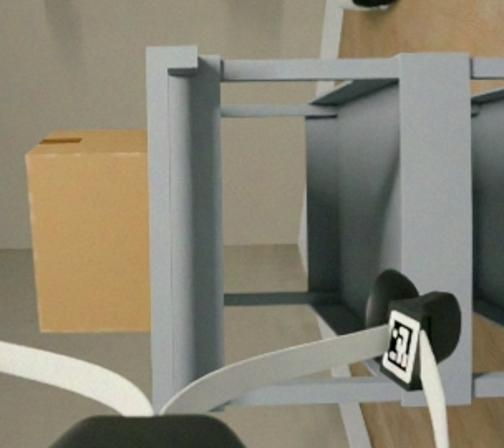

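move:
  blocking: false
  cameras: []
  r1: {"base": {"translate_m": 0.12}, "pace": "slow"}
  r2: {"base": {"translate_m": 0.30}, "joints": {"lift_m": 0.682}}

wait:
  seconds: 3
  cameras: ["r1_wrist_camera"]

wait:
  seconds: 2
  cameras: ["r1_wrist_camera", "r1_head_camera", "r2_wrist_camera", "r2_head_camera"]

Scene clock: 3382.40 s.
move: r1 moving; r2 moving
r1.base_odometry: x=-2.505 y=+0.416 heading=+0.794
r1.turned_by_wheels: +0.000
r1.turned_by_imu: +0.000
r1.base_tilt: forward=-1.6 right=+1.3
r1.lidar_m: 0.54 0.63 0.88 1.89 1.98 1.32 1.11 3.93 2.94 2.20 0.85 0.62
r1.base_status: translate_m moving
r1.joint_positions: lift_m=+0.583 arm_m=+0.000 wrist_yaw_rad=+0.002 wrist_pitch_rad=+0.002 wrist_roll_rad=+0.000 gripper_m=+0.100
r1.joint_status: not commanded
r1.measured_speeds: translate_m=+0.048 strafe_m=+0.000 rotate_rad=-0.001 lift_m=+0.000 arm_m=+0.000 wrist_yaw_rad=+0.000 wrist_pitch_rad=+0.000 wrist_roll_rad=+0.000
r1.motor_effort: lift_m=+13(13) arm_m=+4(4) wheel_0=+4(6) wheel_1=+5(6) wheel_2=-6(7)
r1.servo_current: wrist_yaw_rad=52(59) wrist_pitch_rad=46(46) wrist_roll_rad=46(59) gripper_m=46(52)
r1.hand_pose: x=+0.4595 y=-0.0867 z=+0.7611 quat_wxyz=(+1.000, +0.000, +0.001, +0.001) (m; r1's base frame)
r1.wrist_depth_mm: 389 384 382 382 379 375 375 / 392 387 384 379 379 377 373 / 392 387 384 382 382 377 377 / 392 389 387 384 382 379 377 / 394 389 382 384 382 379 377 / 392 392 215 387 198 382 377 / - 394 375 152 384 382 379
r2.base_odometry: x=-2.073 y=+0.272 heading=-2.042
r2.turned_by_wheels: +0.000
r2.turned_by_imu: +0.001
r2.base_tilt: forward=-0.7 right=+0.1
r2.lidar_m: 0.88 2.52 2.45 2.56 2.65 2.55 2.72 2.29 2.25 2.37 3.29 0.94
r2.base_status: translate_m moving
r2.joint_positions: lift_m=+0.682 arm_m=+0.000 wrist_yaw_rad=+0.000 wrist_pitch_rad=+0.002 wrist_roll_rad=+1.569 gripper_m=+0.135
r2.joint_status: lift_m moving
r2.measured_speeds: translate_m=+0.121 strafe_m=-0.001 rotate_rad=+0.001 lift_m=+0.009 arm_m=+0.000 wrist_yaw_rad=+0.000 wrist_pitch_rad=+0.000 wrist_roll_rad=+0.000
r2.motor_effort: lift_m=+22(24) arm_m=-4(4) wheel_0=+9(9) wheel_1=+8(8) wheel_2=-11(14)
r2.servo_current: wrist_yaw_rad=39(52) wrist_pitch_rad=39(46) wrist_roll_rad=52(59) gripper_m=46(59)
r2.hand_pose: x=+0.4593 y=-0.0874 z=+0.8594 quat_wxyz=(+0.708, +0.707, +0.001, -0.001) (m; r2's base frame)
r2.wrist_depth_mm: - - - - - 1808 1182 / - - - - - 1708 1205 / - - - - - 768 - / - - - 976 - 768 - / - - 1025 1025 - 768 - / - - 218 707 - 208 - / - - - 112 - 1921 1229
pictures: none
No camera images: "cameras" was empty.

Scene clock: 3384.37 s.
earlier move: r1 done; r2 done
r1.base_odometry: x=-2.430 y=+0.493 heading=+0.794
r1.turned_by_wheels: +0.000
r1.turned_by_imu: +0.000
r1.base_tilt: forward=-1.6 right=+1.3
r1.lidar_m: 0.45 0.49 0.71 1.88 2.00 1.45 1.19 3.92 2.92 1.83 0.69 0.51
r1.base_status: done
r1.joint_positions: lift_m=+0.583 arm_m=+0.000 wrist_yaw_rad=+0.002 wrist_pitch_rad=+0.002 wrist_roll_rad=+0.000 gripper_m=+0.100
r1.joint_status: not commanded
r1.measured_speeds: translate_m=+0.000 strafe_m=+0.000 rotate_rad=+0.000 lift_m=+0.000 arm_m=+0.000 wrist_yaw_rad=+0.000 wrist_pitch_rad=+0.000 wrist_roll_rad=+0.000
r1.motor_effort: lift_m=+13(13) arm_m=+4(4) wheel_0=+4(7) wheel_1=+2(6) wheel_2=-3(7)
r1.servo_current: wrist_yaw_rad=59(65) wrist_pitch_rad=39(46) wrist_roll_rad=52(72) gripper_m=46(52)
r1.hand_pose: x=+0.4595 y=-0.0867 z=+0.7611 quat_wxyz=(+1.000, +0.000, +0.001, +0.001) (m; r1's base frame)
r1.wrist_depth_mm: 278 263 274 271 271 268 267 / 279 263 276 272 272 271 267 / 279 265 276 274 272 270 270 / 281 265 276 274 272 272 270 / 281 265 277 274 273 272 270 / 282 266 277 276 199 272 271 / 282 267 279 145 276 273 272
r2.base_odometry: x=-2.195 y=+0.033 heading=-2.042
r2.turned_by_wheels: +0.000
r2.turned_by_imu: +0.000
r2.base_tilt: forward=-0.7 right=+0.1
r2.lidar_m: 0.63 0.65 2.30 2.41 2.87 2.77 2.95 2.47 2.37 2.48 3.05 0.65
r2.base_status: done
r2.joint_positions: lift_m=+0.682 arm_m=+0.000 wrist_yaw_rad=+0.000 wrist_pitch_rad=+0.002 wrist_roll_rad=+1.569 gripper_m=+0.135
r2.joint_status: all done
r2.measured_speeds: translate_m=+0.000 strafe_m=+0.000 rotate_rad=+0.000 lift_m=+0.000 arm_m=+0.000 wrist_yaw_rad=+0.000 wrist_pitch_rad=+0.000 wrist_roll_rad=+0.000
r2.motor_effort: lift_m=+21(24) arm_m=-4(5) wheel_0=+3(11) wheel_1=+2(9) wheel_2=-4(14)
r2.servo_current: wrist_yaw_rad=52(65) wrist_pitch_rad=39(46) wrist_roll_rad=46(65) gripper_m=52(59)
r2.hand_pose: x=+0.4593 y=-0.0874 z=+0.8595 quat_wxyz=(+0.708, +0.707, +0.001, -0.001) (m; r2's base frame)
r2.wrist_depth_mm: - - - - - 1756 1205 / - - - - - 1576 1078 / - - - 480 - - 484 / - - 699 477 - - 484 / - - 715 484 - - 488 / - - 732 488 - 187 484 / - - - 112 - 1983 488
wait: 1.97 of 3 s (r1 and r2 have come to rest)
pictures: r1_wrist_camera
Images, in order (width x height): r1_wrist_camera 616x392.

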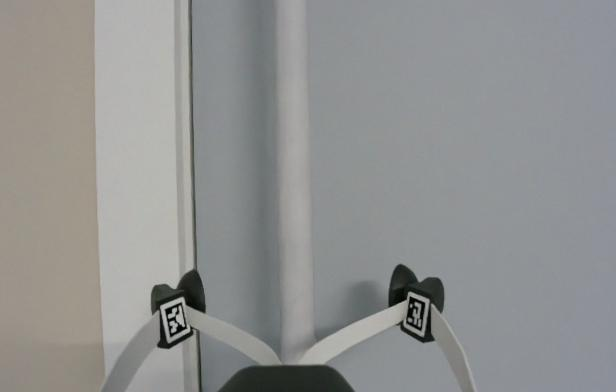

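Scene clock: 3386.37 s.
r1.base_odometry: x=-2.430 y=+0.493 heading=+0.794
r1.turned_by_wheels: +0.000
r1.turned_by_imu: +0.000
r1.base_tilt: forward=-1.6 right=+1.3
r1.lidar_m: 0.43 0.49 0.70 1.89 1.99 1.43 1.21 3.94 2.93 1.84 0.68 0.51
r1.base_status: done
r1.joint_positions: lift_m=+0.583 arm_m=+0.000 wrist_yaw_rad=+0.002 wrist_pitch_rad=+0.002 wrist_roll_rad=+0.000 gripper_m=+0.100
r1.joint_status: not commanded
r1.measured_speeds: translate_m=+0.000 strafe_m=+0.000 rotate_rad=+0.000 lift_m=+0.000 arm_m=+0.000 wrist_yaw_rad=+0.000 wrist_pitch_rad=+0.000 wrist_roll_rad=+0.000
r1.motor_effort: lift_m=+13(13) arm_m=+4(4) wheel_0=+4(7) wheel_1=+2(6) wheel_2=-3(7)
r1.servo_current: wrist_yaw_rad=39(65) wrist_pitch_rad=39(46) wrist_roll_rad=59(72) gripper_m=46(52)
r1.hand_pose: x=+0.4595 y=-0.0867 z=+0.7611 quat_wxyz=(+1.000, +0.000, +0.001, +0.001) (m; r1's base frame)
r1.wrist_depth_mm: 278 264 274 273 271 270 268 / 279 263 276 273 272 270 267 / 278 264 276 273 272 270 270 / 279 265 277 274 273 271 270 / 282 266 277 274 273 272 271 / 282 265 277 274 200 272 271 / 282 267 279 145 277 272 272
r2.base_odometry: x=-2.195 y=+0.033 heading=-2.042
r2.turned_by_wheels: +0.000
r2.turned_by_imu: +0.000
r2.base_tilt: forward=-0.7 right=+0.1
r2.lidar_m: 0.62 0.69 2.30 2.41 2.86 2.77 2.95 2.44 2.39 2.48 3.06 0.66
r2.base_status: done
r2.joint_positions: lift_m=+0.682 arm_m=+0.000 wrist_yaw_rad=+0.000 wrist_pitch_rad=+0.002 wrist_roll_rad=+1.569 gripper_m=+0.135
r2.joint_status: all done
r2.measured_speeds: translate_m=+0.000 strafe_m=+0.000 rotate_rad=+0.000 lift_m=+0.000 arm_m=+0.000 wrist_yaw_rad=+0.000 wrist_pitch_rad=+0.000 wrist_roll_rad=+0.000
r2.motor_effort: lift_m=+21(24) arm_m=-4(5) wheel_0=+3(11) wheel_1=+2(9) wheel_2=-4(14)
r2.servo_current: wrist_yaw_rad=52(65) wrist_pitch_rad=46(46) wrist_roll_rad=46(65) gripper_m=52(59)
r2.hand_pose: x=+0.4593 y=-0.0874 z=+0.8595 quat_wxyz=(+0.708, +0.707, +0.001, -0.001) (m; r2's base frame)
r2.wrist_depth_mm: - - - - - 1708 1229 / - - - - - 1618 1060 / - - - 488 - - 484 / - - 699 488 - - 484 / - - 723 488 - - 488 / - - 732 484 - 189 480 / - - - 112 - 1983 488
wait: 2.00 s; at rest by 0.27 s
pictures: r1_head_camera, r1_wrist_camera, r2_head_camera, r2_wrist_camera
Images, in order (width x height): r1_head_camera 420x560, r1_wrist_camera 616x392, r2_head_camera 420x560, r2_wrist_camera 616x392.

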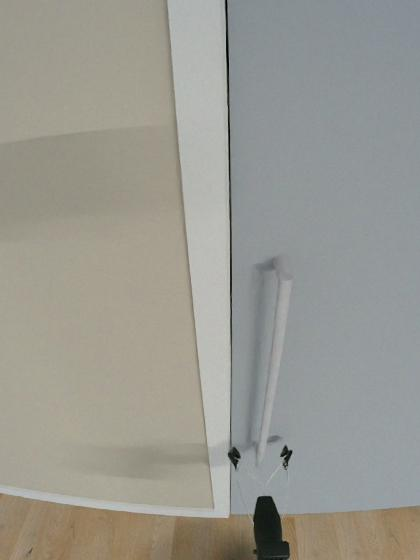

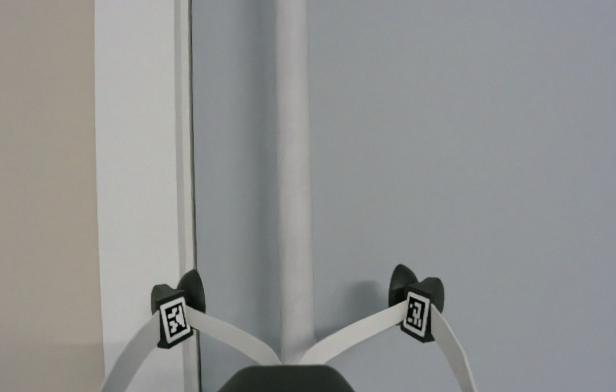

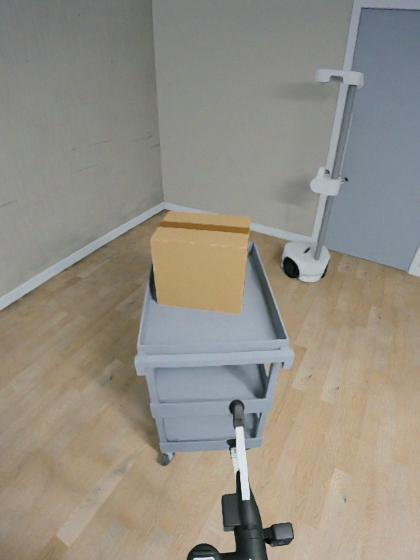

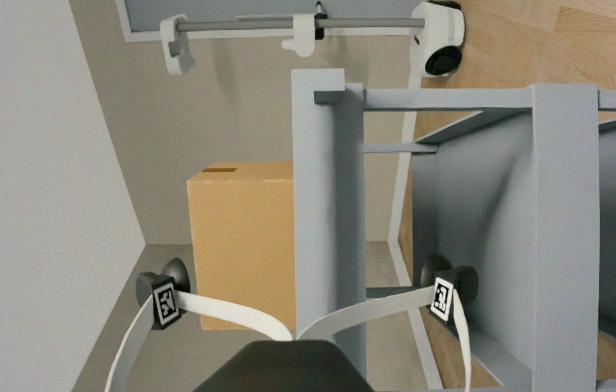

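move:
  blocking: false
  cameras: ["r2_wrist_camera", "r2_head_camera"]
  r1: {"joints": {"gripper_m": -0.02}}

zoom_image:
  camera: "r2_wrist_camera"
  region: [260, 50, 420, 370]

zoom_image:
  camera: "r2_head_camera"
  region: [120, 320, 310, 480]

wait:
  seconds: 1
  cameras: ["r1_wrist_camera"]

Scene clock: 3397.37 s.
move: r1 moving
r1.base_odometry: x=-2.430 y=+0.493 heading=+0.794
r1.turned_by_wheels: +0.000
r1.turned_by_imu: +0.000
r1.base_tilt: forward=-1.5 right=+1.3
r1.lidar_m: 0.44 0.51 0.74 1.89 2.00 1.44 1.20 3.92 2.92 1.82 0.71 0.49
r1.base_status: not commanded
r1.joint_positions: lift_m=+0.583 arm_m=+0.000 wrist_yaw_rad=+0.002 wrist_pitch_rad=+0.002 wrist_roll_rad=+0.000 gripper_m=+0.084
r1.joint_status: gripper_m moving
r1.measured_speeds: translate_m=+0.000 strafe_m=+0.000 rotate_rad=+0.000 lift_m=+0.000 arm_m=+0.000 wrist_yaw_rad=+0.000 wrist_pitch_rad=+0.000 wrist_roll_rad=+0.000
r1.motor_effort: lift_m=+13(13) arm_m=+4(4) wheel_0=+4(4) wheel_1=+2(3) wheel_2=-3(3)
r1.servo_current: wrist_yaw_rad=59(72) wrist_pitch_rad=39(46) wrist_roll_rad=52(59) gripper_m=98(98)
r1.hand_pose: x=+0.4595 y=-0.0867 z=+0.7611 quat_wxyz=(+1.000, +0.000, +0.001, +0.001) (m; r1's base frame)
r1.wrist_depth_mm: 278 263 274 272 271 270 267 / 278 264 276 272 272 271 268 / 279 265 277 273 272 270 270 / 279 265 277 274 273 271 270 / 281 265 277 274 273 273 270 / 282 266 213 276 195 272 271 / 282 266 281 151 274 273 272
r2.base_odometry: x=-2.195 y=+0.033 heading=-2.042
r2.turned_by_wheels: +0.000
r2.turned_by_imu: +0.000
r2.base_tilt: forward=-0.7 right=+0.1
r2.lidar_m: 0.62 0.69 2.31 2.40 2.89 2.77 2.95 2.47 2.40 2.51 3.04 0.66
r2.base_status: not commanded
r2.joint_positions: lift_m=+0.682 arm_m=+0.000 wrist_yaw_rad=+0.000 wrist_pitch_rad=+0.002 wrist_roll_rad=+1.569 gripper_m=+0.135
r2.joint_status: not commanded
r2.measured_speeds: translate_m=+0.000 strafe_m=+0.000 rotate_rad=+0.000 lift_m=+0.000 arm_m=+0.000 wrist_yaw_rad=+0.000 wrist_pitch_rad=+0.000 wrist_roll_rad=+0.000
r2.motor_effort: lift_m=+21(21) arm_m=-4(4) wheel_0=+3(3) wheel_1=+2(3) wheel_2=-4(4)
r2.servo_current: wrist_yaw_rad=39(52) wrist_pitch_rad=39(46) wrist_roll_rad=52(59) gripper_m=52(52)
r2.hand_pose: x=+0.4593 y=-0.0874 z=+0.8595 quat_wxyz=(+0.708, +0.707, +0.001, -0.001) (m; r2's base frame)
r2.wrist_depth_mm: - - - - - 1708 1205 / - - - - - 1618 1098 / - - - 488 - - 484 / - - 699 480 - - 488 / - - 723 488 - - 488 / - - 741 484 - 188 484 / - - - 112 - 1921 488
pictures: r2_head_camera, r2_wrist_camera
Images, in order (width x height): r2_head_camera 420x560, r2_wrist_camera 616x392.

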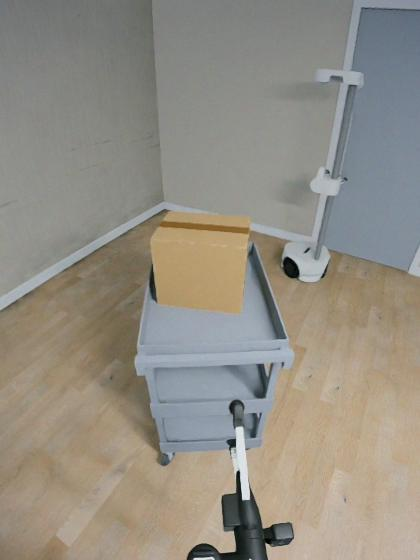

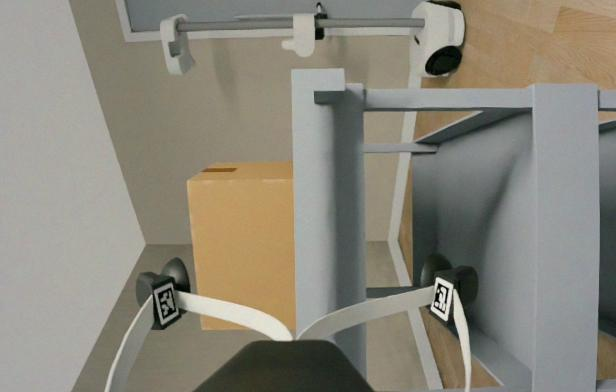

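Scaled by 1.575.

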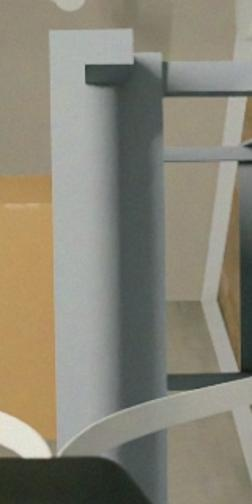

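Scaled by 2.653 from the camera's 420x560 image, which has a finer 1200x1600 frame.

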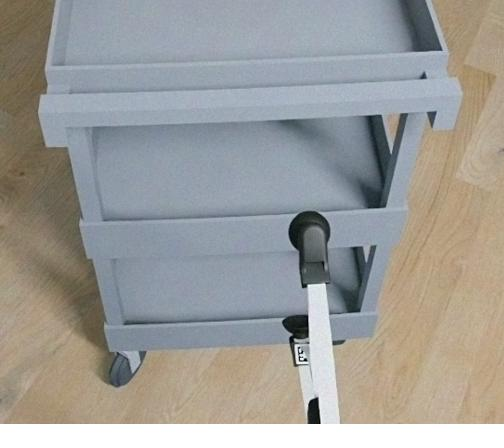

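Scene clock: 3398.37 s.
earlier move: r1 moving
r1.base_odometry: x=-2.430 y=+0.493 heading=+0.794
r1.turned_by_wheels: +0.000
r1.turned_by_imu: +0.000
r1.base_tilt: forward=-1.6 right=+1.3
r1.lidar_m: 0.43 0.50 0.72 1.90 1.99 1.44 1.21 3.96 2.93 1.84 0.68 0.51
r1.base_status: not commanded
r1.joint_positions: lift_m=+0.583 arm_m=+0.000 wrist_yaw_rad=+0.002 wrist_pitch_rad=+0.002 wrist_roll_rad=+0.000 gripper_m=-0.014
r1.joint_status: gripper_m moving
r1.measured_speeds: translate_m=+0.000 strafe_m=+0.000 rotate_rad=+0.000 lift_m=+0.000 arm_m=+0.000 wrist_yaw_rad=+0.000 wrist_pitch_rad=+0.000 wrist_roll_rad=+0.000
r1.motor_effort: lift_m=+13(13) arm_m=+0(4) wheel_0=+4(5) wheel_1=+2(3) wheel_2=-1(3)
r1.servo_current: wrist_yaw_rad=59(72) wrist_pitch_rad=39(46) wrist_roll_rad=39(72) gripper_m=137(163)
r1.hand_pose: x=+0.4595 y=-0.0867 z=+0.7611 quat_wxyz=(+1.000, +0.000, +0.001, +0.001) (m; r1's base frame)
r1.wrist_depth_mm: 278 262 274 272 271 268 267 / 279 264 276 271 271 268 267 / 279 264 276 273 271 271 267 / 279 265 277 274 272 270 268 / 281 265 277 211 273 272 270 / 282 266 206 205 273 271 271 / 281 266 278 208 273 - 271
r2.base_odometry: x=-2.195 y=+0.033 heading=-2.042
r2.turned_by_wheels: +0.000
r2.turned_by_imu: +0.000
r2.base_tilt: forward=-0.7 right=+0.1
r2.lidar_m: 0.61 0.65 2.31 2.41 2.85 2.79 2.97 2.48 2.38 2.52 3.04 0.65
r2.base_status: not commanded
r2.joint_positions: lift_m=+0.682 arm_m=+0.000 wrist_yaw_rad=+0.000 wrist_pitch_rad=+0.002 wrist_roll_rad=+1.569 gripper_m=+0.135
r2.joint_status: not commanded
r2.measured_speeds: translate_m=+0.000 strafe_m=+0.000 rotate_rad=+0.000 lift_m=+0.000 arm_m=+0.000 wrist_yaw_rad=+0.000 wrist_pitch_rad=+0.000 wrist_roll_rad=+0.000
r2.motor_effort: lift_m=+21(21) arm_m=-4(5) wheel_0=+3(3) wheel_1=+3(3) wheel_2=-3(4)
r2.servo_current: wrist_yaw_rad=39(52) wrist_pitch_rad=39(52) wrist_roll_rad=39(59) gripper_m=46(59)
r2.hand_pose: x=+0.4593 y=-0.0874 z=+0.8595 quat_wxyz=(+0.708, +0.707, +0.001, -0.001) (m; r2's base frame)
r2.wrist_depth_mm: - - - - - 1708 1182 / - - - - - 1661 1078 / - - - 484 - - 484 / - - 707 488 - - 488 / - - 715 488 - - 488 / - - 732 492 - 188 492 / - - - 112 - 1983 492
wait: 1.00 s; no rest
pictures: r1_wrist_camera
Images, in order (width x height): r1_wrist_camera 616x392.

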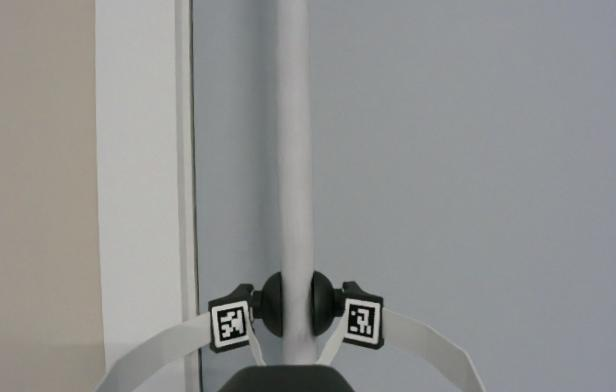

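move:
  blocking: false
  cameras: ["r1_wrist_camera", "r1_head_camera", "r2_wrist_camera", "r2_head_camera"]

Scene clock: 3435.27 s.
earlier move: r1 done
r1.base_odometry: x=-2.430 y=+0.493 heading=+0.794
r1.turned_by_wheels: +0.000
r1.turned_by_imu: +0.000
r1.base_tilt: forward=-1.6 right=+1.3
r1.lidar_m: 0.42 0.51 0.72 1.88 2.00 1.42 1.18 3.94 2.93 1.83 0.69 0.49
r1.base_status: not commanded
r1.joint_positions: lift_m=+0.583 arm_m=+0.000 wrist_yaw_rad=+0.002 wrist_pitch_rad=+0.002 wrist_roll_rad=+0.000 gripper_m=-0.019
r1.joint_status: all done
r1.measured_speeds: translate_m=+0.000 strafe_m=+0.000 rotate_rad=+0.000 lift_m=+0.000 arm_m=+0.000 wrist_yaw_rad=+0.000 wrist_pitch_rad=+0.000 wrist_roll_rad=+0.000
r1.motor_effort: lift_m=+13(13) arm_m=-4(4) wheel_0=+4(5) wheel_1=+2(3) wheel_2=+0(3)
r1.servo_current: wrist_yaw_rad=39(72) wrist_pitch_rad=46(46) wrist_roll_rad=39(72) gripper_m=98(163)
r1.hand_pose: x=+0.4595 y=-0.0867 z=+0.7611 quat_wxyz=(+1.000, +0.000, +0.001, +0.001) (m; r1's base frame)
r1.wrist_depth_mm: 277 262 274 271 271 270 266 / 278 264 276 272 272 268 267 / 279 264 274 272 272 270 267 / 279 264 277 273 272 270 268 / 281 265 277 211 272 271 268 / 282 266 189 204 204 271 270 / 282 266 278 208 274 272 270
r2.base_odometry: x=-2.195 y=+0.033 heading=-2.042
r2.turned_by_wheels: +0.000
r2.turned_by_imu: +0.000
r2.base_tilt: forward=-0.7 right=+0.0
r2.lidar_m: 0.61 0.65 2.30 2.43 2.86 2.78 2.93 2.46 2.38 2.51 3.06 0.65
r2.base_status: not commanded
r2.joint_positions: lift_m=+0.682 arm_m=+0.000 wrist_yaw_rad=+0.000 wrist_pitch_rad=+0.002 wrist_roll_rad=+1.569 gripper_m=+0.135
r2.joint_status: not commanded
r2.measured_speeds: translate_m=+0.000 strafe_m=+0.000 rotate_rad=+0.000 lift_m=+0.000 arm_m=+0.000 wrist_yaw_rad=+0.000 wrist_pitch_rad=+0.000 wrist_roll_rad=+0.000
r2.motor_effort: lift_m=+21(21) arm_m=-4(5) wheel_0=+3(3) wheel_1=+3(3) wheel_2=-4(4)
r2.servo_current: wrist_yaw_rad=39(52) wrist_pitch_rad=33(52) wrist_roll_rad=46(59) gripper_m=46(59)
r2.hand_pose: x=+0.4593 y=-0.0874 z=+0.8595 quat_wxyz=(+0.708, +0.707, +0.001, -0.001) (m; r2's base frame)
r2.wrist_depth_mm: - - - - - 1708 1229 / - - - - - 1661 1078 / - - - 488 - - 480 / - - 699 488 - - 484 / - - 723 484 - - 484 / - - 741 488 - 188 492 / - - - 112 - - 492
pictures: r1_head_camera, r1_wrist_camera, r2_head_camera, r2_wrist_camera
Images, in order (width x height): r1_head_camera 420x560, r1_wrist_camera 616x392, r2_head_camera 420x560, r2_wrist_camera 616x392.

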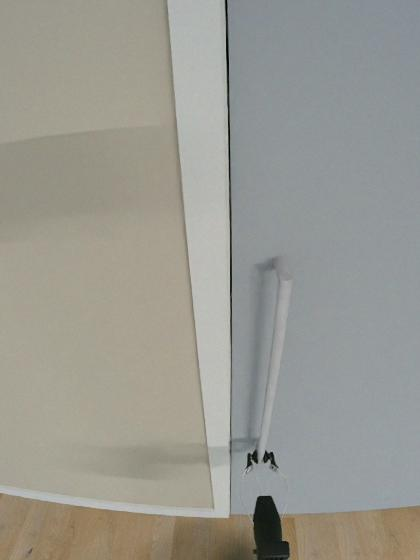

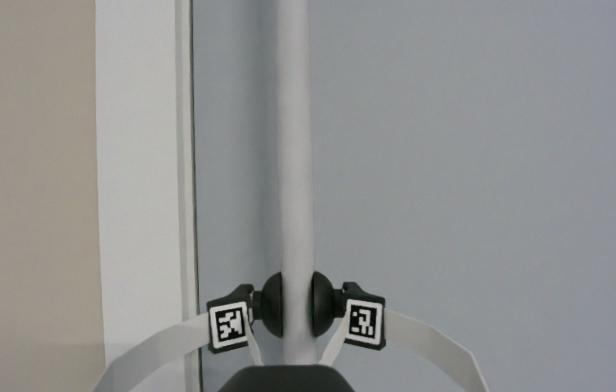

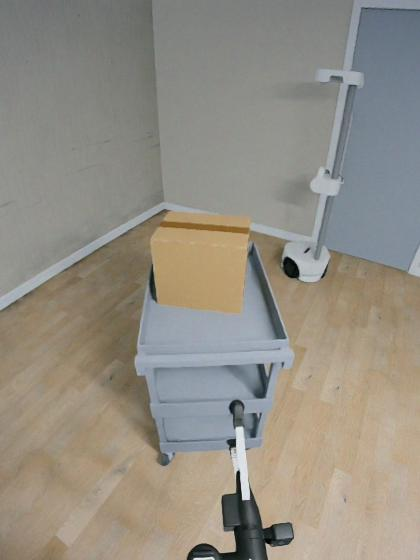

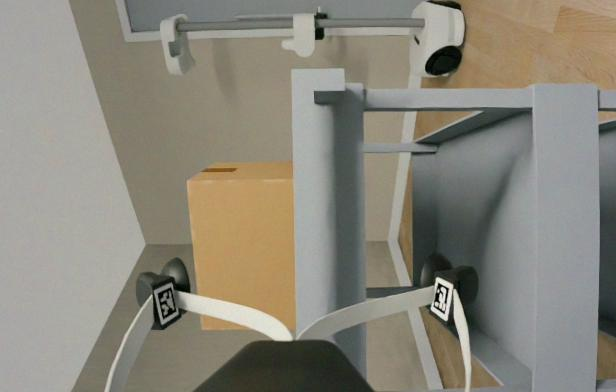

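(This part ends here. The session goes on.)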